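# Unroll a rolled necktie and lay it flat, folded in half

## Task

Take the necktie, which starts folded and rolled up, unroll it and leave it flat on the table: it must end doubled over once at its middle, stretched to its whole length and flat from end to end (the doubled end may keep a low loop), roughly aligned and roughly straight, spread to its full width, with no extra folds and nothing hanging past the table edge. Dropping it the last bit into place is allowed.

## Robot and tools

Robot: two arms, left_arm (base near y = +0.334 m) and right_arm (base near y = -0.273 m), both at x of about 0.02 m. left_arm has a five-finger left hand, right_arm a five-finger right hand (mirror images).

Scene frame: origin on the table surface midway between the arms, +x away from the robot over the table, +y toward left_arm, +z up. Arm names do not match image sides. Reported hand positions (metres) and quaternions (wxyz) are in this frame and may be off by a few cm.

Hand point: a spot 0.05 m in front of the palm and 0.15 m from the wrist flange. Its +z runs along straight fingers, +y out of the palm, +x across the palm away from the thumb on the right hand, toward the thumb on the left hand. Straight fingertips reach 0.06 to 0.07 m past it along +z and sit 0.06 m behind it along -y. A wrist bracket on the little-finger side can strike things.

One row = 28 numbers, each in [-1, 1], always for both arms: left dx, dy, dz, rx, ry, rz; left thumb_turn, thumb_bend, index, middle, ring, little; left force_limit, speed; then the same 14 for the right arm. The six pose numbers are an offset (not a pose) from that arm's Hand target as it stood when the action or move began, measured along that Hand target's own axes. 1.0 equals 0.6 m of travel or 180 degrees; rx, ry, rz form a single rotation vector. Six zeros means no new pose request for that arm. Resending an offset moves the arm further.

Hand motors: thumb_turn -1 beside the palm, +1 opposite the fingers; thumb_bend and each finger -1 straight, +1 curled. These are target positions, not offsets. force_limit maps -1..+1 to roughly 0..10 N at the fingertip (0..15 N for the two thumb motors), the load at which a closing motor halts. speed rises linearly from near zero at -1 to full at +0.48 and stays full above that; use -0.94 or lower for a gentle close. To keep a hand unchanged, repeat its last eight commanded numbers (before any command, use hand_measured plus hand_force_limit and hand_speed). Thumb opposite the palm plus fingers grips objects 0.035 to 0.065 m thick; thumb tip against index pad can pinch thin light items. To loosen, send targets more open than hand_measured.

execute_actions(actions, cameras): actions is a list of actions; each action is up to 15 rows, one per 1/30 s step, and a short action repeats its last row until step 15. Every row in an action counts from the same starting Hand target, not from the row before. Images come only for an empty list or when cameras names them ("all", or names such as cam_high).

move(target, speed, blend, blocking, cameras): target is one 28-number row or a list of up to 15 rows; all offsets in the list count from the Hand targets at the move's start. The hand travels in a straight line there. speed is path top speed in m/s (0.002 to 4.3, default 0.25; turning up to twice that in rad/s), one value or one per target. blend (m) rounds corners between listed targets; 0 stops at each. blocking=false returns after about 0.5 s while the move continues. The move does not avoid obstacles or the other arm; keep paths away from an arm's own base. Hand numbers of the first target go out at the start; later ones are applied when that waypoint is reached and everything is still. A move is capped at 10 s.

wait(seconds): lets time pass with no new commands; a running move continues. stop(): brakes a running move. zoom_image(camera, region): enlarges [x0, y0, x1, y1] pixels (at most 504 by 504) of the latest image from cam_high, cam_low, cam_roll_left, cam_roll_right, cam_left_wrist or cam_right_wrist. show_instructions(): displays the reference pages. finished_scene(scene): ends the scene, irreversible; the tie must already be in its final state.

Results give per arm the hand pose, Hand target (the last commanded pose after clipping; the next offsets start from it), joint positions, velocities and torques, motor temperatures, and for each hand six-value lists hand_measured, hand_stopped_by (moving, target, force, stalled, fault) and hand_load_n (positive when the finger is pushed open; a lost grip shows as load near 0), plus hand_force_limit and hand_speed. A move adds a move: line such as done, off_target, moving, held or fault, with limits such as paced or held. A hand often rests 1 to 5 cm short of its target, usually lower, without any contact; a further execute_actions call re-requests the target, or send the missing distance. Orientation commands are clipped to within 40 degrees of the current one per step. MOTOR HOT appears near 85 °C; at 100 °C that arm goes limp for 30 to 60 s, so avoid long stretched holds or pushing against things.

Avoid: letting the tie or anything leave the table, releasing it while it is swinging, fast impacts, hard presses on the table, contact between the two hands (closing one hand on the other's fingers counts), and excessive finger force from pulling or twisting. Something may occasionally nudge loose objects.

Each tool is called by a JSON object that holds its "api" and its "payload".

Reference images:

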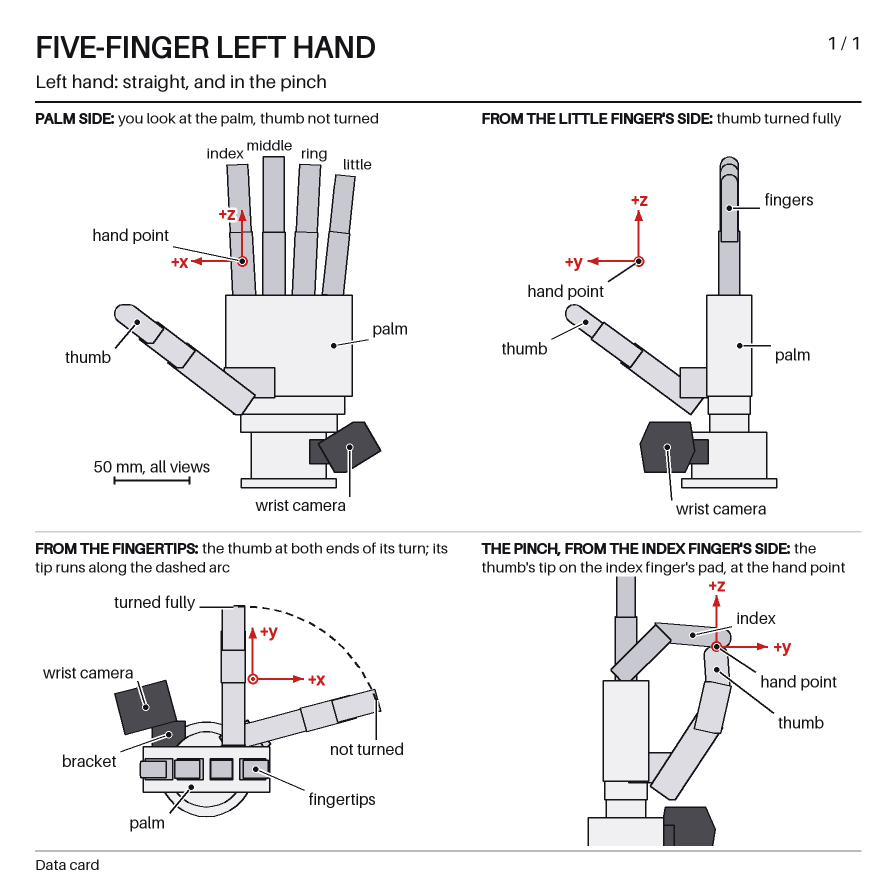

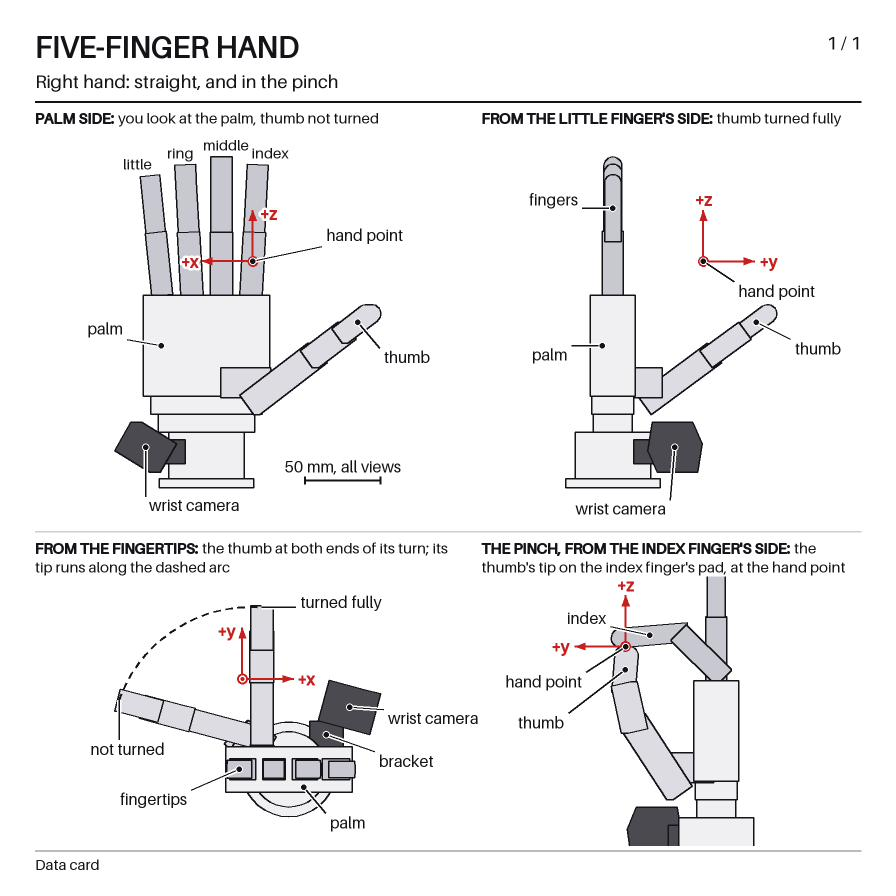

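## Session

{"api": "execute_actions", "payload": {"actions": []}}

Scene clock: 0.00 s.
left_arm: end_effector_position=(+0.5891, -0.0651, +0.3175) hand_measured=(-1.000, -1.000, -1.000, -1.000, -1.000, -1.000) hand_load_n=(+0.0, +0.0, +0.0, +0.0, +0.0, +0.0) hand_stopped_by=(target, target, target, target, target, target) hand_force_limit=0.00 hand_speed=-0.80 end_effector_quat_wxyz=(-0.089, -0.455, +0.825, -0.325) | right_arm: end_effector_position=(+0.8780, -0.2320, +0.2391) hand_measured=(-1.000, -1.000, -1.000, -1.000, -1.000, -1.000) hand_load_n=(+0.0, +0.0, +0.0, +0.0, +0.0, +0.0) hand_stopped_by=(target, target, target, target, target, target) hand_force_limit=0.00 hand_speed=-0.80 end_effector_quat_wxyz=(+0.277, +0.061, +0.918, +0.279)
Joint positions: left_arm=[-0.435 2.111 2.431 -1.421 0.521 0.005] | right_arm=[-0.108 2.268 2.236 -0.935 -0.573 1.759]
Joint velocities: within noise
Joint torques (N m): no reading
Motor temperatures (°C): left_arm=[28 36 27 24 28 27] | right_arm=[24 33 21 25 25 26]
Heat: left arm: hottest shoulder 36 °C; right arm: hottest shoulder 33 °C.
Hand target: left_arm +0.5929, -0.0668, +0.3214; -0.084, -0.452, +0.824, -0.331 | right_arm +0.8823, -0.2326, +0.2424; +0.283, +0.059, +0.916, +0.278

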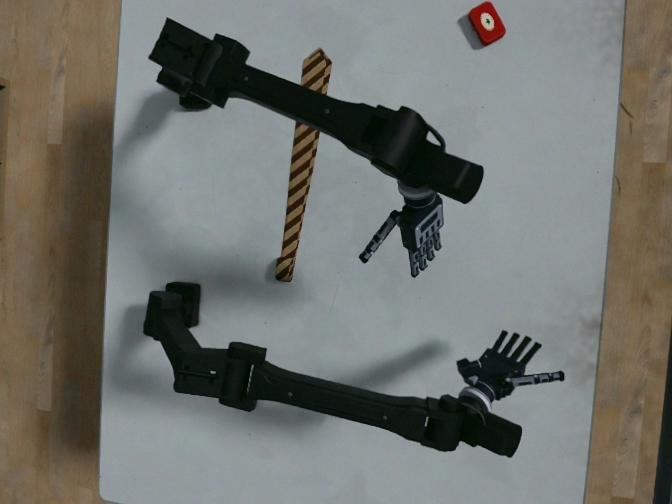

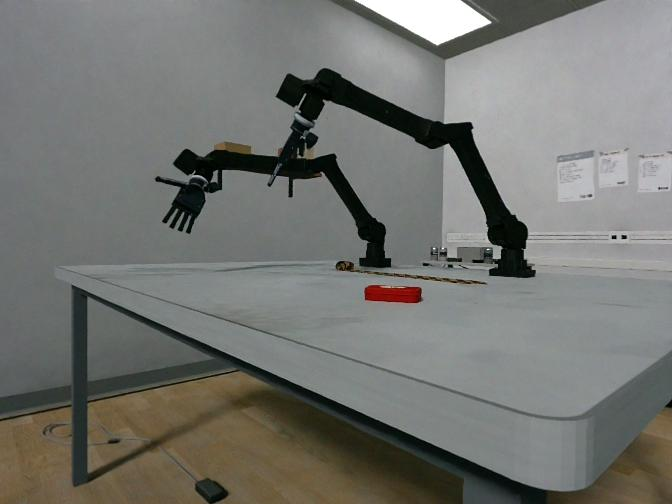

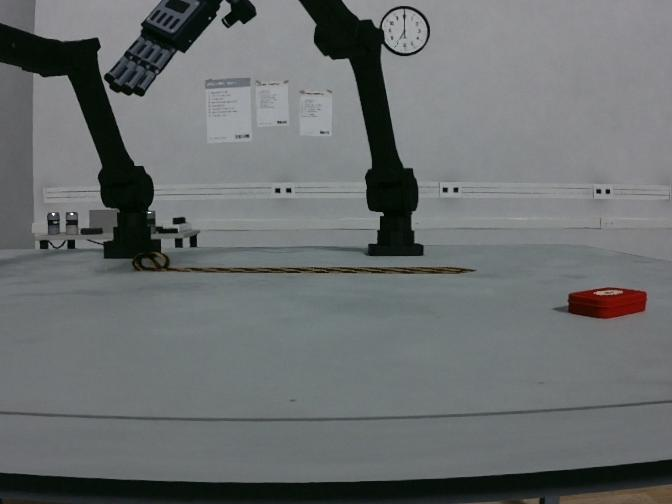

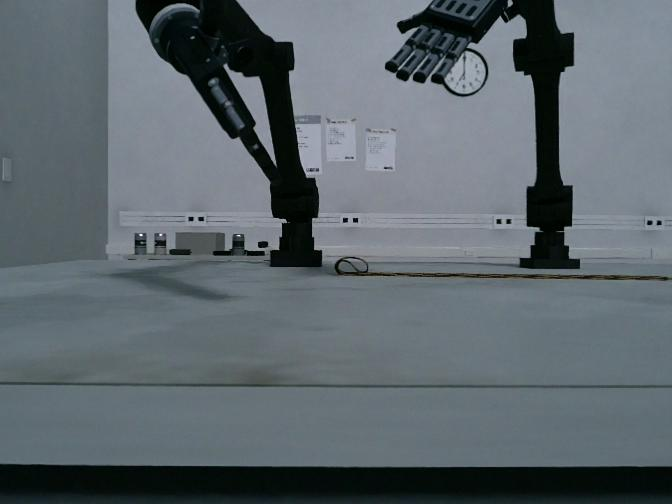

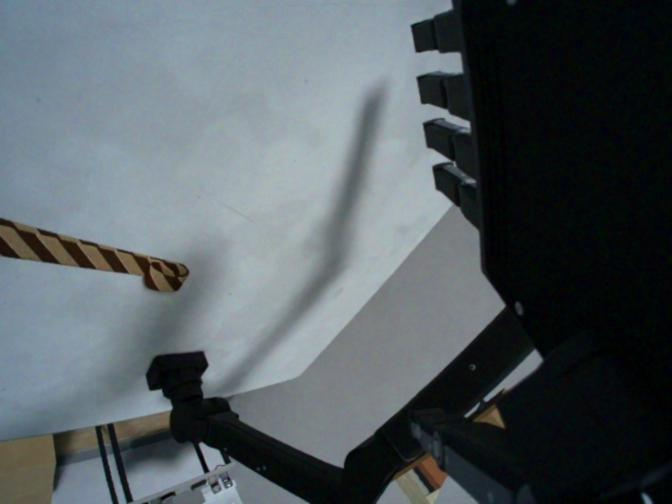

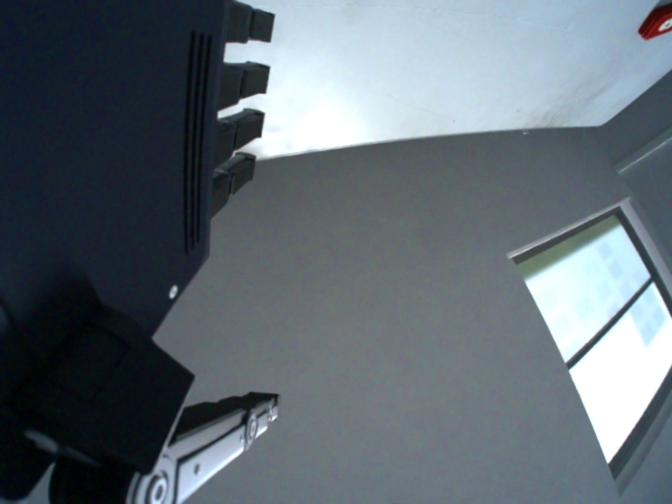

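{"api": "zoom_image", "payload": {"camera": "cam_high", "region": [210, 30, 410, 300]}}

{"api": "zoom_image", "payload": {"camera": "cam_roll_left", "region": [110, 230, 310, 290]}}

{"api": "zoom_image", "payload": {"camera": "cam_roll_right", "region": [310, 240, 430, 290]}}

{"api": "zoom_image", "payload": {"camera": "cam_left_wrist", "region": [0, 190, 240, 330]}}

{"api": "zoom_image", "payload": {"camera": "cam_roll_left", "region": [290, 240, 490, 290]}}

Scaled by 1.867 from the camera's image (finer frame: 960x720).

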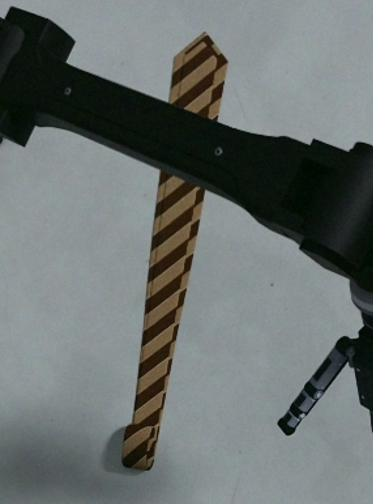

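Scaled by 2.520 from the camera's image (finer frame: 960x720).

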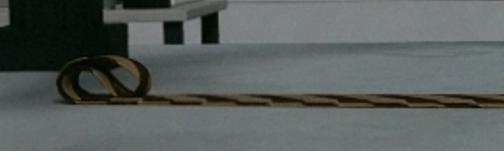

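Scaled by 4.200 from the camera's image (finer frame: 960x720).

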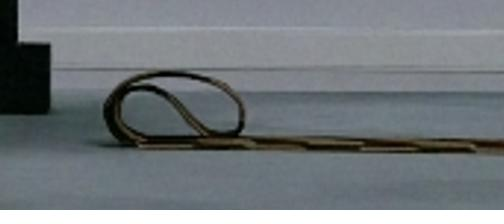

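Scaled by 2.100 from the camera's image (finer frame: 960x720).

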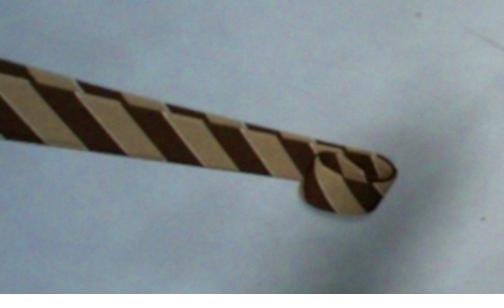

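Scaled by 2.520 from the camera's image (finer frame: 960x720).

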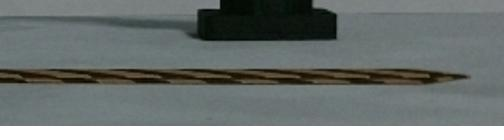

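{"api": "move", "payload": {"target": [[-0.265,0.132,-0.297,0,0,0,-1,-1,-1,-1,-1,-1,0,-0.8,0,0,0,0,0,0,-1,-1,-1,-1,-1,-1,0,-0.8],[-0.265,0.132,-0.297,0,0,0,-1,-1,-1,-1,-1,-1,0,-0.8,0.883,0.290,-0.293,0.182,0.186,-0.039,-1,-1,-1,-1,-1,-1,0,-0.8]], "speed": 0.25, "cameras": ["cam_high","cam_roll_right","cam_roll_left"]}}

Scene clock: 61.20 s.
left_arm: end_effector_position=(+0.5949, +0.1862, +0.3435) hand_measured=(-1.000, -1.000, -1.000, -1.000, -1.000, -1.000) hand_load_n=(+0.0, +0.0, +0.0, +0.0, +0.0, +0.0) hand_stopped_by=(target, target, target, target, target, target) hand_force_limit=0.00 hand_speed=-0.80 end_effector_quat_wxyz=(-0.089, -0.462, +0.819, -0.327) | right_arm: end_effector_position=(+0.3361, -0.0265, +0.2011) hand_measured=(-1.000, -1.000, -1.000, -1.000, -1.000, -1.000) hand_load_n=(+0.0, -0.5, +0.0, +0.0, +0.0, +0.0) hand_stopped_by=(target, target, target, target, target, target) hand_force_limit=0.00 hand_speed=-0.80 end_effector_quat_wxyz=(+0.001, -0.017, +1.000, +0.006)
Joint positions: left_arm=[-0.048 1.98 2.302 -1.659 0.658 0.42] | right_arm=[0.579 1.252 1.081 -1.39 -0.009 2.096]
Joint torques (N m): left_arm=[-0.32 -19.31 8.94 0.01 0.54 0.2] | right_arm=[0.62 -6.65 6.93 -0.06 0.03 0.04]
Motor temperatures (°C): left_arm=[27 40 32 24 27 26] | right_arm=[24 39 27 25 24 24]
Heat: left arm: hottest shoulder 40 °C; right arm: hottest shoulder 39 °C.
Hand target: left_arm +0.5927, +0.1831, +0.3513; -0.084, -0.452, +0.824, -0.331 | right_arm +0.3353, -0.0302, +0.2002; -0.001, -0.001, +1.000, +0.000
Off the commanded pose: left_arm 0.009 m, 1 deg | right_arm 0.004 m, 2 deg.
joint sent to its limit (right arm) — joint 6 (wrist roll), upper limit. The joint targets still meet the commanded pose.
move: done
Images, in order (width x height): cam_high 672x504, cam_roll_left 672x504, cam_roll_right 672x504.

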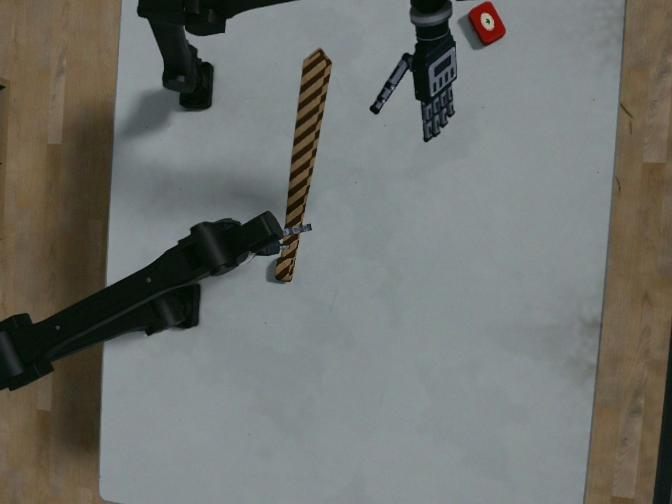

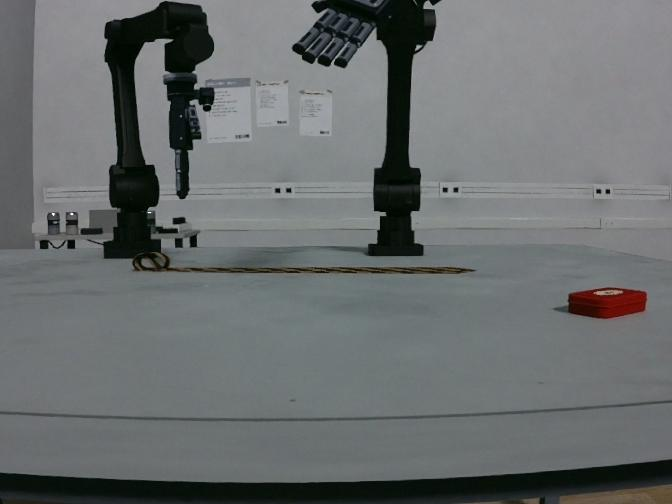

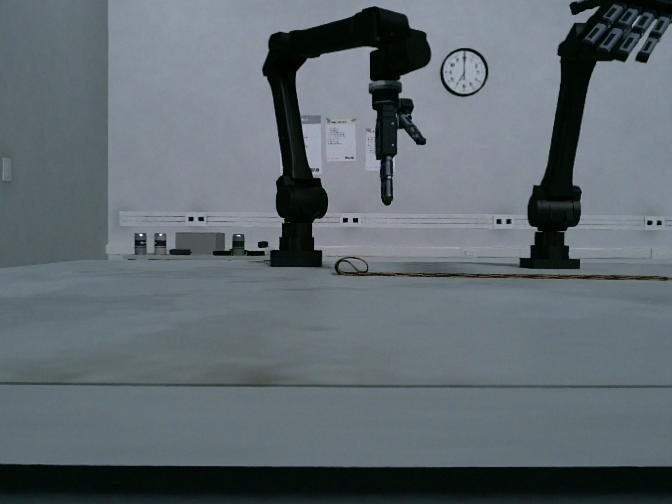

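{"api": "move", "payload": {"target": [0,0,0,0,0,0,-1,-1,-1,-1,-1,-1,0,-0.8,0.005,0.01,0.190,0,0,0,-1,-1,-1,-1,-1,-1,0,-0.8], "speed": 0.2, "cameras": ["cam_roll_right","cam_roll_left"]}}

{"api": "zoom_image", "payload": {"camera": "cam_roll_left", "region": [110, 200, 250, 300]}}

{"api": "zoom_image", "payload": {"camera": "cam_roll_right", "region": [310, 200, 450, 300]}}

Scene clock: 68.27 s.
left_arm: end_effector_position=(+0.5949, +0.1862, +0.3435) hand_measured=(-1.000, -1.000, -1.000, -1.000, -1.000, -1.000) hand_load_n=(-0.5, +0.0, +0.0, +0.0, +0.0, +0.0) hand_stopped_by=(target, target, target, target, target, target) hand_force_limit=0.00 hand_speed=-0.80 end_effector_quat_wxyz=(-0.089, -0.462, +0.819, -0.327) | right_arm: end_effector_position=(+0.3301, -0.0297, +0.0845) hand_measured=(-1.000, -1.000, -1.000, -1.000, -1.000, -1.000) hand_load_n=(+0.0, +0.0, +0.0, +0.0, +0.0, +0.0) hand_stopped_by=(target, target, target, target, target, target) hand_force_limit=0.00 hand_speed=-0.80 end_effector_quat_wxyz=(-0.010, -0.017, +1.000, +0.001)
Joint positions: left_arm=[-0.048 1.98 2.302 -1.659 0.658 0.42] | right_arm=[0.579 1.361 0.858 -1.084 -0.012 2.097]
Joint torques (N m): left_arm=[-0.26 -19.37 8.94 -0.01 0.54 0.2] | right_arm=[1.73 -7.06 6.49 0.85 -0.15 0.03]
Heat: left arm: hottest shoulder 40 °C; right arm: hottest shoulder 38 °C.
Hand target: left_arm +0.5927, +0.1831, +0.3513; -0.084, -0.452, +0.824, -0.331 | right_arm +0.3321, -0.0243, +0.0863; -0.001, -0.001, +1.000, +0.000
Off the commanded pose: left_arm 0.009 m, 1 deg | right_arm 0.006 m, 2 deg.
joint sent to its limit (right arm) — joint 6 (wrist roll), upper limit. The joint targets still meet the commanded pose.
move: done
Images, in order (width x height): cam_roll_left 672x504, cam_roll_right 672x504.

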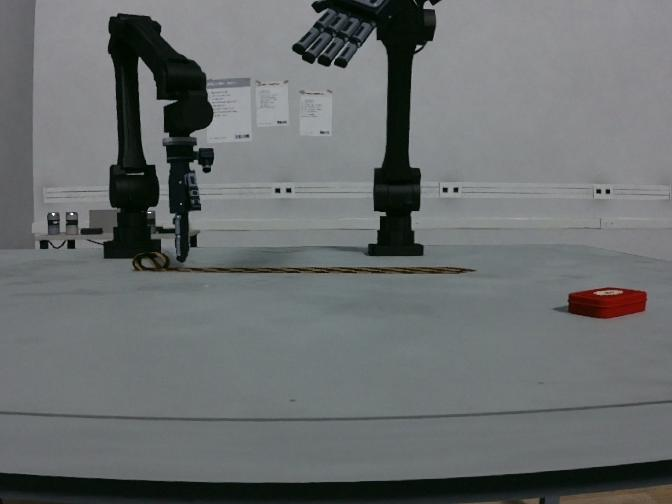

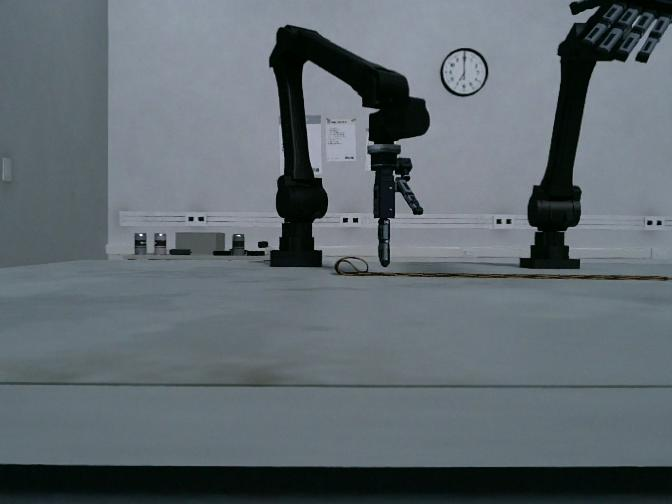

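Scaled by 3.600 from the camera's image (finer frame: 960x720).

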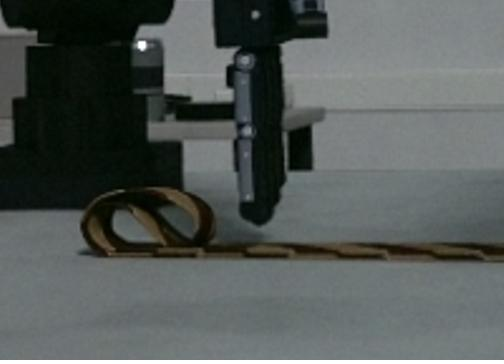

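Scaled by 3.600 from the camera's image (finer frame: 960x720).

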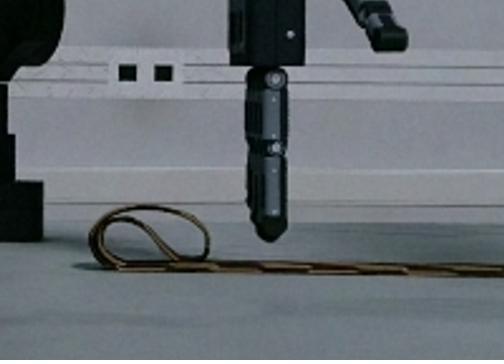

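{"api": "move", "payload": {"target": [[0,0,0,0,0,0,-1,-1,-1,-1,-1,-1,0,-0.8,0,0,0.008,0,0,0,-1,-1,-1,-1,-1,-1,0,-0.8],[0,0,0,0,0,0,-1,-1,-1,-1,-1,-1,0,-0.8,-0.01,-0.13,0.008,0,0,0,-1,-1,-1,-1,-1,-1,0,-0.8]], "speed": 0.15, "cameras": ["cam_roll_right","cam_roll_left"]}}

{"api": "zoom_image", "payload": {"camera": "cam_roll_left", "region": [60, 200, 240, 300]}}

{"api": "zoom_image", "payload": {"camera": "cam_roll_right", "region": [250, 200, 430, 300]}}

Scene clock: 75.90 s.
left_arm: end_effector_position=(+0.5949, +0.1862, +0.3435) hand_measured=(-1.000, -1.000, -1.000, -1.000, -1.000, -1.000) hand_load_n=(-0.5, +0.0, +0.0, +0.0, +0.0, +0.0) hand_stopped_by=(target, target, target, target, target, target) hand_force_limit=0.00 hand_speed=-0.80 end_effector_quat_wxyz=(-0.089, -0.462, +0.819, -0.327) | right_arm: end_effector_position=(+0.3391, -0.1022, +0.0816) hand_measured=(-1.000, -1.000, -1.000, -1.000, -1.000, -1.000) hand_load_n=(+0.0, +0.0, +0.0, +0.0, +0.5, +0.0) hand_stopped_by=(target, target, target, target, target, target) hand_force_limit=0.00 hand_speed=-0.80 end_effector_quat_wxyz=(-0.002, +0.004, +1.000, +0.000)
Joint positions: left_arm=[-0.048 1.98 2.302 -1.659 0.658 0.42] | right_arm=[0.38 1.286 0.779 -1.068 -0.002 1.94]
Joint torques (N m): left_arm=[-0.26 -19.31 8.94 -0.01 0.54 0.19] | right_arm=[1.26 -6.24 6 0.5 0.07 -0.17]
Heat: left arm: hottest shoulder 40 °C; right arm: hottest shoulder 37 °C.
Hand target: left_arm +0.5927, +0.1831, +0.3513; -0.084, -0.452, +0.824, -0.331 | right_arm +0.3382, -0.1022, +0.0815; -0.001, -0.001, +1.000, +0.000
Off the commanded pose: left_arm 0.009 m, 1 deg | right_arm 0.001 m, 1 deg.
move: done
Images, in order (width x height): cam_roll_left 672x504, cam_roll_right 672x504.

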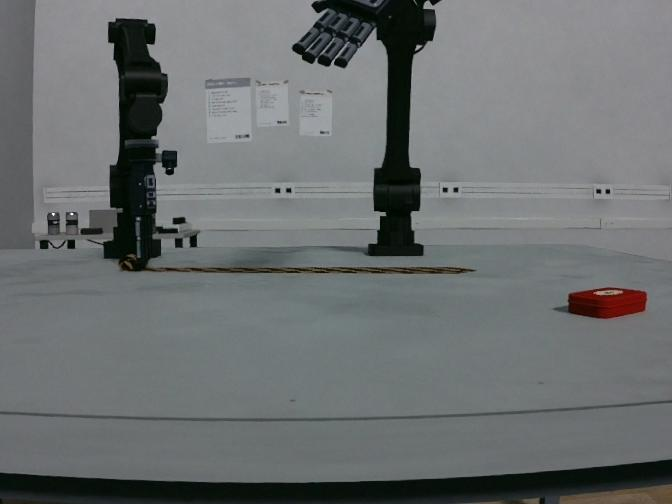

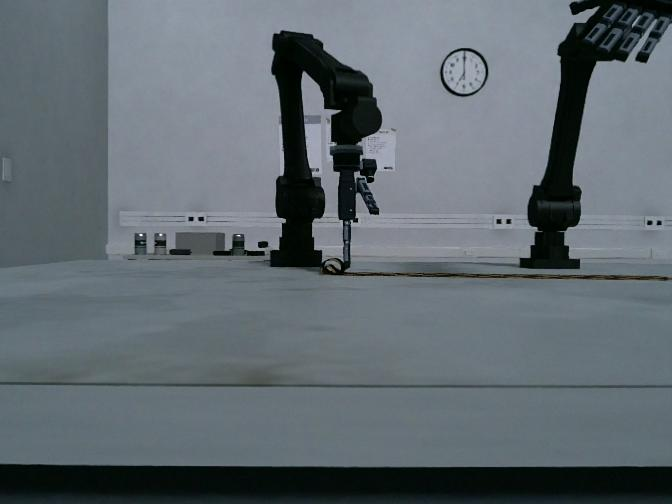

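Scaled by 2.800 from the camera's image (finer frame: 960x720).

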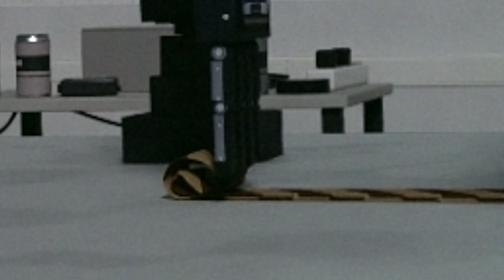

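Scaled by 2.800 from the camera's image (finer frame: 960x720).

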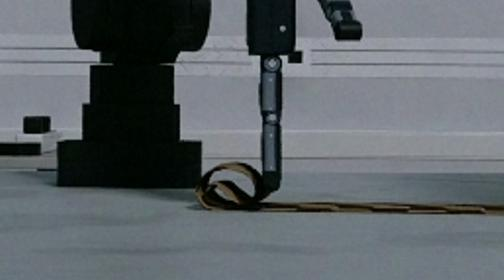

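{"api": "move", "payload": {"target": [0,0,0,0,0,0,-1,-1,-1,-1,-1,-1,0,-0.8,0.01,-0.17,0.003,0,0,0,-1,-1,-1,-1,-1,-1,0,-0.8], "speed": 0.15, "cameras": ["cam_roll_right","cam_roll_left","cam_high"]}}

{"api": "zoom_image", "payload": {"camera": "cam_roll_left", "region": [0, 200, 240, 300]}}

{"api": "zoom_image", "payload": {"camera": "cam_roll_right", "region": [200, 200, 430, 300]}}

Scene clock: 80.83 s.
left_arm: end_effector_position=(+0.5949, +0.1862, +0.3435) hand_measured=(-1.000, -1.000, -1.000, -1.000, -1.000, -1.000) hand_load_n=(+0.0, +0.0, +0.0, +0.0, +0.0, +0.0) hand_stopped_by=(target, target, target, target, target, target) hand_force_limit=0.00 hand_speed=-0.80 end_effector_quat_wxyz=(-0.089, -0.462, +0.819, -0.327) | right_arm: end_effector_position=(+0.3357, -0.2044, +0.0800) hand_measured=(-1.000, -1.000, -1.000, -1.000, -1.000, -1.000) hand_load_n=(+0.0, +0.0, +0.0, +0.0, +0.0, +0.0) hand_stopped_by=(target, target, target, target, target, target) hand_force_limit=0.00 hand_speed=-0.80 end_effector_quat_wxyz=(+0.001, +0.004, +1.000, +0.000)
Joint positions: left_arm=[-0.048 1.98 2.302 -1.659 0.658 0.42] | right_arm=[0.049 1.218 0.716 -1.068 -0.001 1.61]
Joint torques (N m): left_arm=[-0.26 -19.37 8.94 -0.02 0.55 0.19] | right_arm=[1.14 -5.48 5.93 0.2 0.03 -0.18]
Heat: left arm: hottest shoulder 40 °C; right arm: hottest shoulder 37 °C.
Hand target: left_arm +0.5927, +0.1831, +0.3513; -0.084, -0.452, +0.824, -0.331 | right_arm +0.3327, -0.2042, +0.0798; -0.001, -0.001, +1.000, +0.000
Off the commanded pose: left_arm 0.009 m, 1 deg | right_arm 0.003 m, 1 deg.
move: done
Images, in order (width x height): cam_high 672x504, cam_roll_left 672x504, cam_roll_right 672x504.

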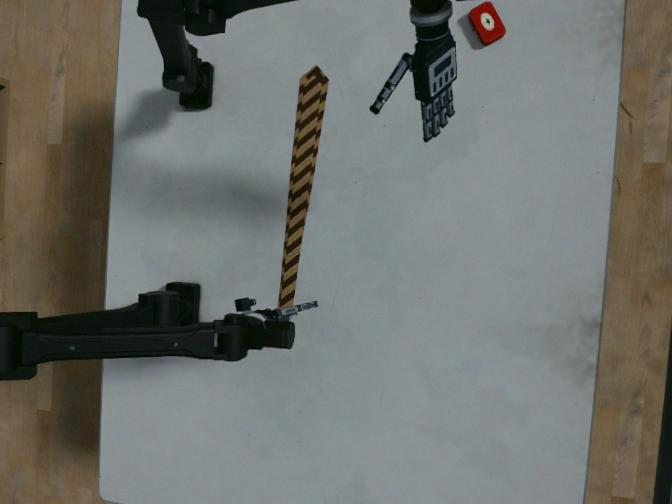

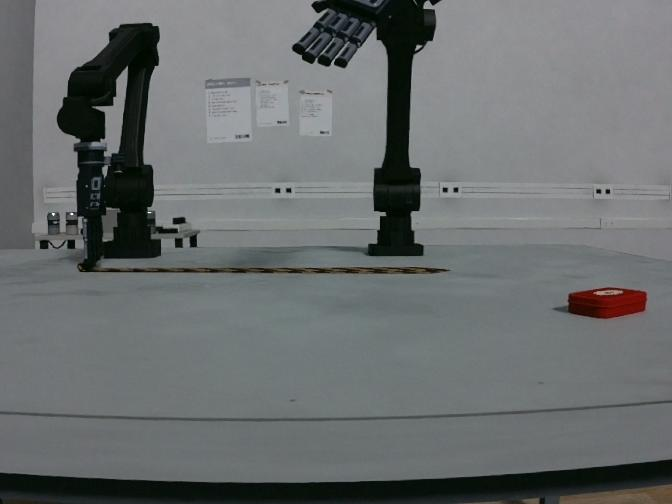

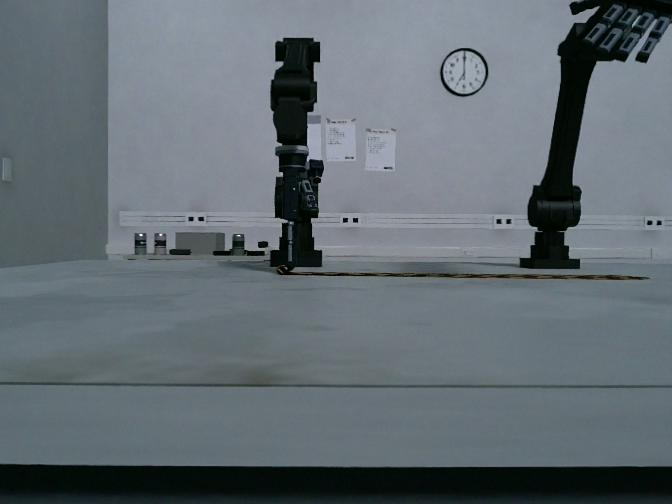

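Scaled by 2.100 from the camera's image (finer frame: 960x720).

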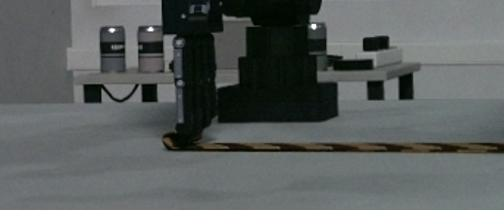

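Scaled by 2.191 from the camera's image (finer frame: 960x720).

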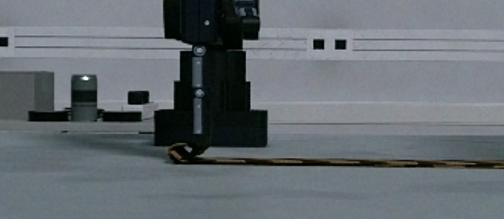

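{"api": "move", "payload": {"target": [[0,0,0,0,0,0,-1,-1,-1,-1,-1,-1,0,-0.8,0.0,0.02,-0.05,0,0,0,-1,-1,-1,-1,-1,-1,0,-0.8],[0,0,0,0,0,0,-1,-1,-1,-1,-1,-1,0,-0.8,0.3,0.1,-0.25,0,0,0,-1,-1,-1,-1,-1,-1,0,-0.8]], "speed": 0.25, "blend": 0.02, "cameras": ["cam_roll_right","cam_roll_left","cam_high"]}}

{"api": "zoom_image", "payload": {"camera": "cam_roll_left", "region": [40, 240, 180, 300]}}

{"api": "zoom_image", "payload": {"camera": "cam_roll_right", "region": [240, 240, 380, 300]}}

{"api": "zoom_image", "payload": {"camera": "cam_high", "region": [230, 250, 350, 350]}}

Scene clock: 87.00 s.
left_arm: end_effector_position=(+0.5949, +0.1862, +0.3435) hand_measured=(-1.000, -1.000, -1.000, -1.000, -1.000, -1.000) hand_load_n=(-0.5, +0.0, +0.0, +0.0, +0.0, +0.0) hand_stopped_by=(target, target, target, target, target, target) hand_force_limit=0.00 hand_speed=-0.80 end_effector_quat_wxyz=(-0.089, -0.462, +0.819, -0.327) | right_arm: end_effector_position=(+0.1502, -0.1460, +0.2157) hand_measured=(-1.000, -1.000, -1.000, -1.000, -1.000, -1.000) hand_load_n=(+0.0, +0.0, +0.0, +0.0, +0.0, +0.0) hand_stopped_by=(target, target, target, target, target, target) hand_force_limit=0.00 hand_speed=-0.80 end_effector_quat_wxyz=(+0.030, -0.012, +0.999, +0.029)
Joint positions: left_arm=[-0.048 1.98 2.302 -1.659 0.658 0.42] | right_arm=[0.549 0.528 0.727 -1.688 -0.02 2.078]
Joint torques (N m): left_arm=[-0.32 -19.37 8.92 -0.01 0.55 0.2] | right_arm=[1.73 2.61 9.68 0.24 0.15 0]
Heat: left arm: hottest shoulder 40 °C; right arm: hottest shoulder 36 °C.
Hand target: left_arm +0.5927, +0.1831, +0.3513; -0.084, -0.452, +0.824, -0.331 | right_arm +0.1527, -0.1447, +0.2301; -0.001, -0.001, +1.000, +0.000
Off the commanded pose: left_arm 0.009 m, 1 deg | right_arm 0.015 m, 5 deg.
joint sent to its limit (right arm) — joint 4 (wrist pitch), lower limit. The joint targets are off in orientation, not in position.
move: off_target (right_arm); blend cut to 0.0162 m at target 1
Images, in order (width x height): cam_high 672x504, cam_roll_left 672x504, cam_roll_right 672x504.

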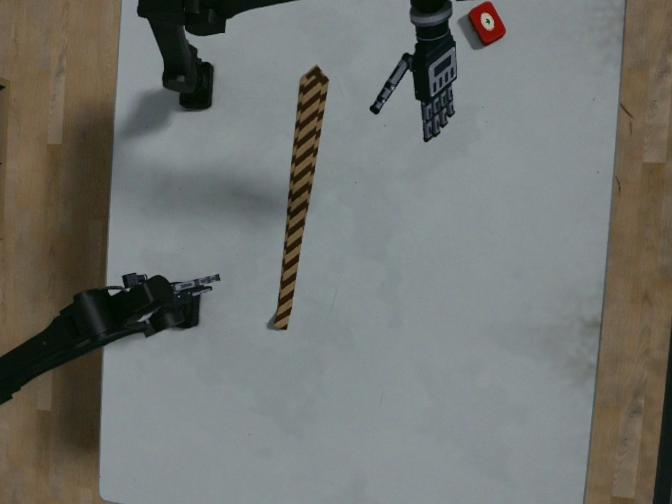

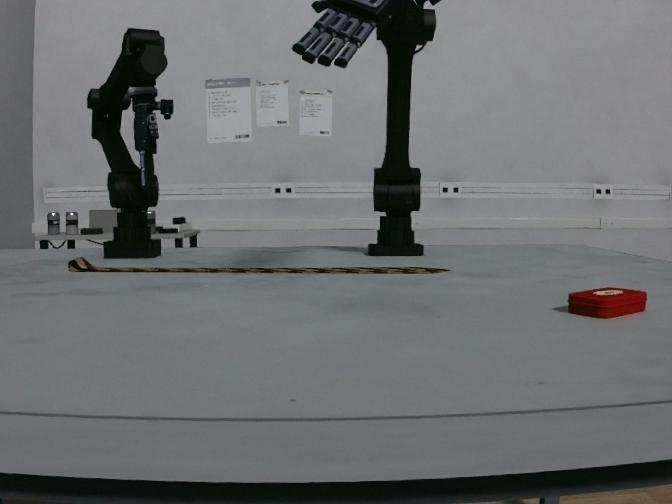

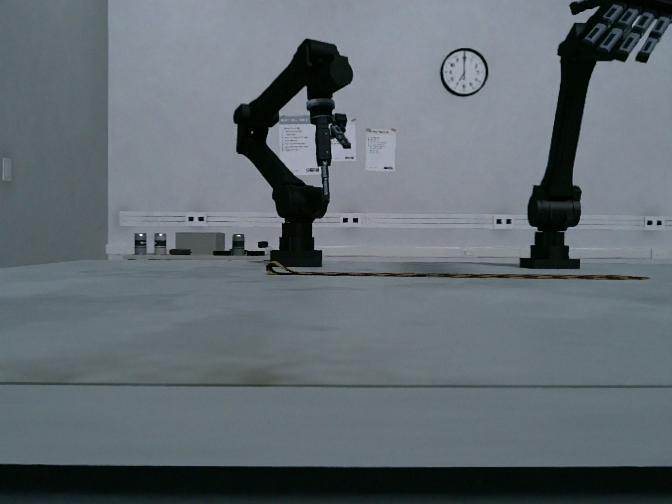

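Scaled by 3.600 from the camera's image (finer frame: 960x720).

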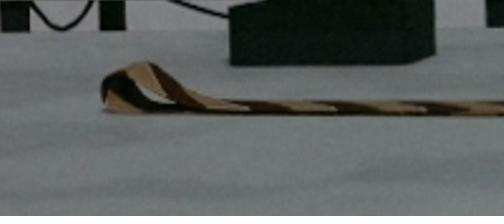

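Scaled by 3.600 from the camera's image (finer frame: 960x720).

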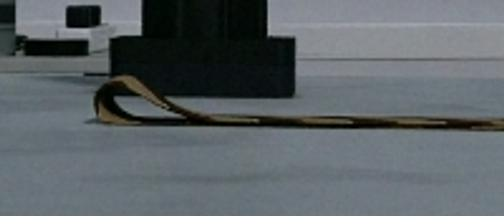

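Scaled by 4.200 from the camera's image (finer frame: 960x720).

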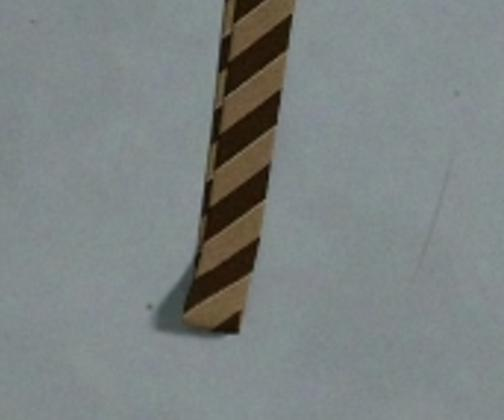

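{"api": "zoom_image", "payload": {"camera": "cam_roll_right", "region": [260, 255, 310, 285]}}

{"api": "zoom_image", "payload": {"camera": "cam_roll_left", "region": [60, 250, 130, 280]}}

{"api": "zoom_image", "payload": {"camera": "cam_roll_right", "region": [310, 255, 390, 290]}}

Scaled by 10.080 from the camera's image (finer frame: 960x720).

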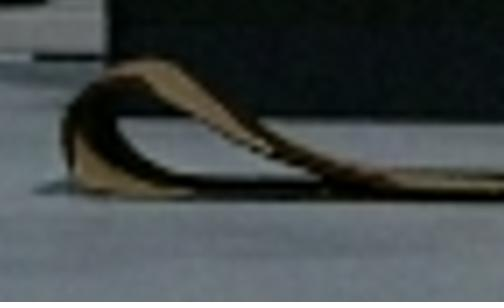

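Scaled by 7.200 from the camera's image (finer frame: 960x720).

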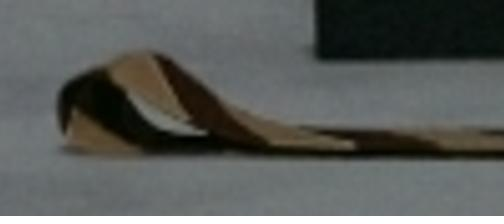

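Scaled by 6.300 from the camera's image (finer frame: 960x720).

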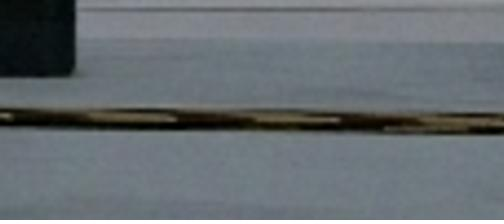

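{"api": "move", "payload": {"target": [[0,0,0,0,0,0,-1,-1,-1,-1,-1,-1,0,-0.8,-0.30,-0.15,0.167,0,0,0,-1,-1,-1,-1,-1,-1,0,-0.8],[0,0,0,0,0,0,-1,-1,-1,-1,-1,-1,0,-0.8,-0.30,-0.15,0.255,0,0,0,-1,-1,-1,-1,-1,-1,0,-0.8]], "speed": [0.25,0.1], "cameras": ["cam_roll_right","cam_roll_left"]}}

{"api": "zoom_image", "payload": {"camera": "cam_roll_right", "region": [240, 220, 380, 300]}}

{"api": "zoom_image", "payload": {"camera": "cam_roll_left", "region": [30, 220, 170, 300]}}

Scene clock: 106.63 s.
left_arm: end_effector_position=(+0.5949, +0.1862, +0.3435) hand_measured=(-1.000, -1.000, -1.000, -1.000, -1.000, -1.000) hand_load_n=(+0.0, +0.0, +0.0, +0.0, +0.0, +0.0) hand_stopped_by=(target, target, target, target, target, target) hand_force_limit=0.00 hand_speed=-0.80 end_effector_quat_wxyz=(-0.089, -0.462, +0.819, -0.327) | right_arm: end_effector_position=(+0.3303, -0.2334, +0.0778) hand_measured=(-1.000, -1.000, -1.000, -1.000, -1.000, -1.000) hand_load_n=(+0.0, +0.0, +0.0, +0.0, +0.0, +0.0) hand_stopped_by=(target, target, target, target, target, target) hand_force_limit=0.00 hand_speed=-0.80 end_effector_quat_wxyz=(-0.005, +0.002, +1.000, +0.000)
Joint positions: left_arm=[-0.048 1.98 2.302 -1.659 0.658 0.42] | right_arm=[-0.052 1.215 0.709 -1.074 0.001 1.505]
Joint torques (N m): left_arm=[-0.32 -19.37 8.94 -0.01 0.54 0.19] | right_arm=[0.85 -4.48 6.24 0.88 0 -0.16]
Heat: left arm: hottest shoulder 40 °C; right arm: hottest shoulder 35 °C.
Hand target: left_arm +0.5927, +0.1831, +0.3513; -0.084, -0.452, +0.824, -0.331 | right_arm +0.3328, -0.2343, +0.0768; -0.001, -0.001, +1.000, +0.000
Off the commanded pose: left_arm 0.009 m, 1 deg | right_arm 0.003 m, 1 deg.
move: done
Images, in order (width x height): cam_roll_left 672x504, cam_roll_right 672x504.

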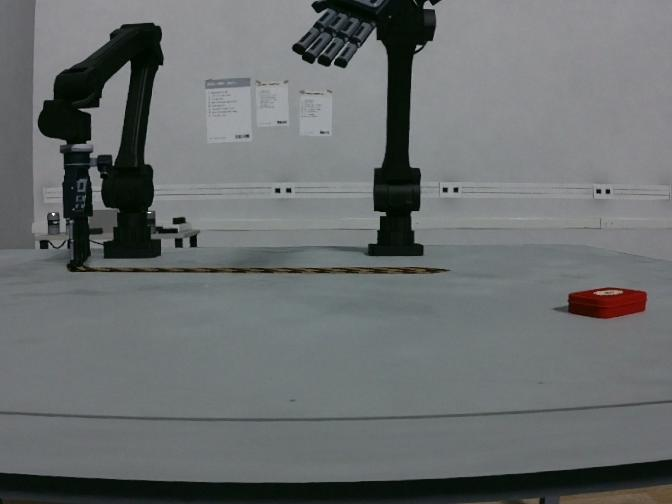

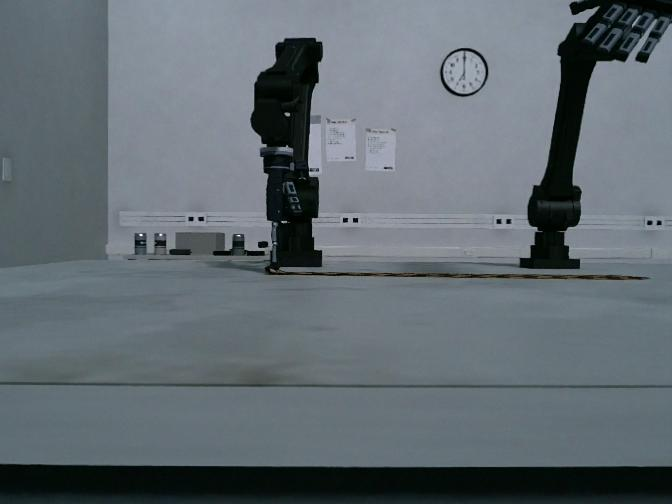

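Scaled by 3.600 from the camera's image (finer frame: 960x720).

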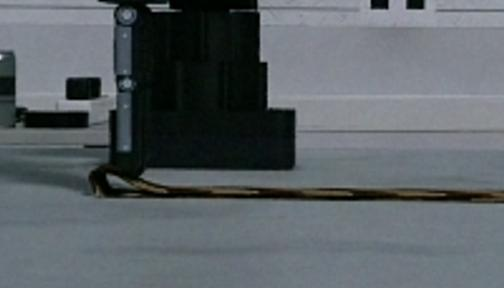

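Scaled by 3.600 from the camera's image (finer frame: 960x720).

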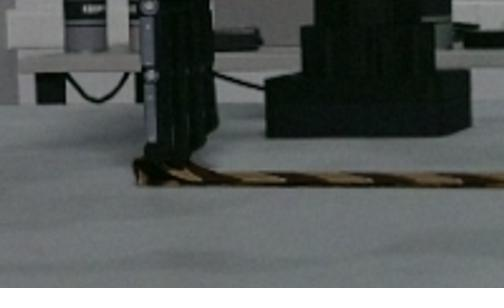

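{"api": "move", "payload": {"target": [[0,0,0,0,0,0,-1,-1,-1,-1,-1,-1,0,-0.8,0,0,0.010,0,0,0,-1,-1,-1,-1,-1,-1,0,-0.8],[0,0,0,0,0,0,-1,-1,-1,-1,-1,-1,0,-0.8,0,0.08,0.010,0,0,0,-1,-1,-1,-1,-1,-1,0,-0.8],[0,0,0,0,0,0,-1,-1,-1,-1,-1,-1,0,-0.8,0,0.08,-0.1,0,0,0,-1,-1,-1,-1,-1,-1,0,-0.8],[0,0,0,0,0,0,-1,-1,-1,-1,-1,-1,0,-0.8,0.28,0.15,-0.23,0,0,0,-1,-1,-1,-1,-1,-1,0,-0.8]], "speed": [0.1,0.1,0.2,0.25], "blend": [0,0,0.03,0], "cameras": ["cam_roll_right","cam_roll_left","cam_high"]}}

{"api": "zoom_image", "payload": {"camera": "cam_roll_right", "region": [250, 240, 390, 300]}}

{"api": "zoom_image", "payload": {"camera": "cam_roll_left", "region": [40, 240, 180, 300]}}

{"api": "zoom_image", "payload": {"camera": "cam_high", "region": [210, 60, 410, 360]}}

{"api": "zoom_image", "payload": {"camera": "cam_roll_left", "region": [330, 250, 470, 290]}}

Scene clock: 116.90 s.
left_arm: end_effector_position=(+0.5949, +0.1862, +0.3435) hand_measured=(-1.000, -1.000, -1.000, -1.000, -1.000, -1.000) hand_load_n=(+0.0, +0.0, +0.0, +0.0, +0.0, +0.0) hand_stopped_by=(target, target, target, target, target, target) hand_force_limit=0.00 hand_speed=-0.80 end_effector_quat_wxyz=(-0.089, -0.462, +0.819, -0.327) | right_arm: end_effector_position=(+0.1649, -0.1445, +0.2121) hand_measured=(-1.000, -1.000, -1.000, -1.000, -1.000, -1.000) hand_load_n=(+0.0, +0.0, +0.0, +0.0, +0.0, +0.0) hand_stopped_by=(target, target, target, target, target, target) hand_force_limit=0.00 hand_speed=-0.80 end_effector_quat_wxyz=(+0.004, -0.004, +1.000, +0.006)
Joint positions: left_arm=[-0.048 1.98 2.302 -1.659 0.658 0.42] | right_arm=[0.529 0.629 0.757 -1.686 -0.006 2.074]
Joint torques (N m): left_arm=[-0.21 -19.31 8.94 -0.01 0.55 0.19] | right_arm=[1.73 1.79 7.91 -0.01 0.16 0.03]
Motor temperatures (°C): left_arm=[27 40 34 23 26 25] | right_arm=[24 34 26 24 23 23]
Heat: left arm: hottest shoulder 40 °C; right arm: hottest shoulder 34 °C.
Hand target: left_arm +0.5927, +0.1831, +0.3513; -0.084, -0.452, +0.824, -0.331 | right_arm +0.1647, -0.1447, +0.2150; -0.001, -0.001, +1.000, +0.000
Off the commanded pose: left_arm 0.009 m, 1 deg | right_arm 0.003 m, 1 deg.
joint sent to its limit (right arm) — joint 4 (wrist pitch), lower limit. The joint targets still meet the commanded pose.
move: done
Images, in order (width x height): cam_high 672x504, cam_roll_left 672x504, cam_roll_right 672x504.

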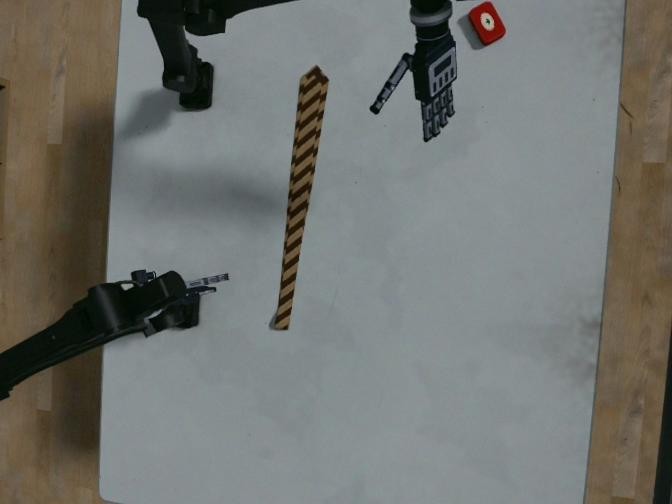

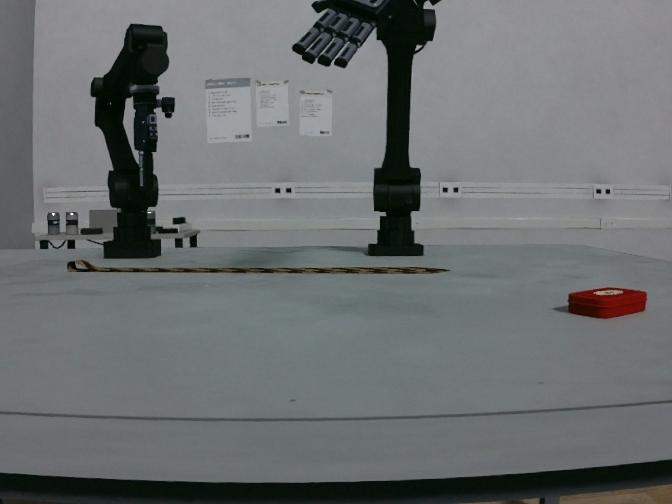

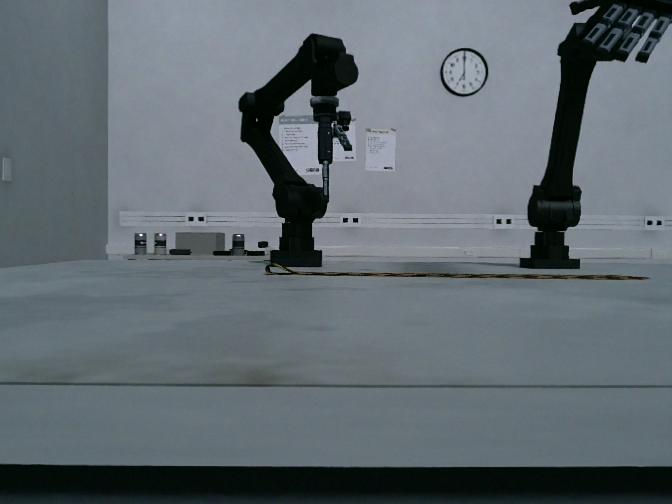

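Scaled by 3.600 from the camera's image (finer frame: 960x720).

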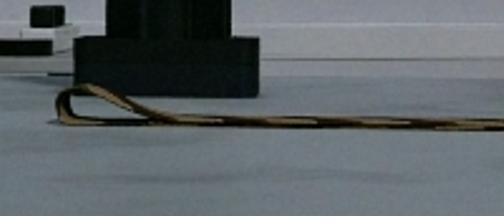

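Scaled by 3.600 from the camera's image (finer frame: 960x720).

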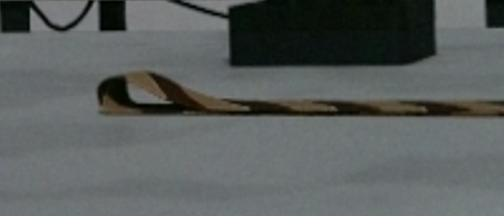

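Scaled by 1.680 from the camera's image (finer frame: 960x720).

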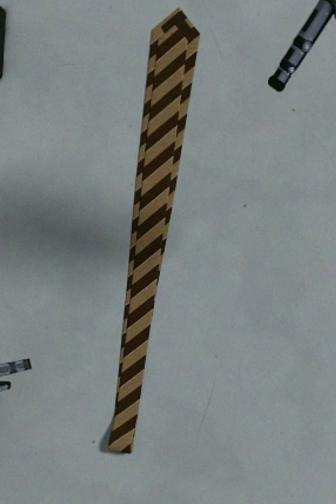

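Scaled by 3.600 from the camera's image (finer frame: 960x720).

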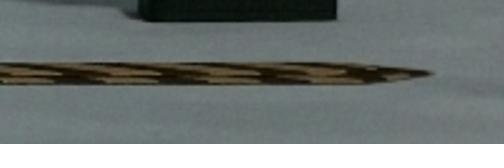

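{"api": "finished_scene", "payload": {"scene": 1}}

The scene is finished: the task was done.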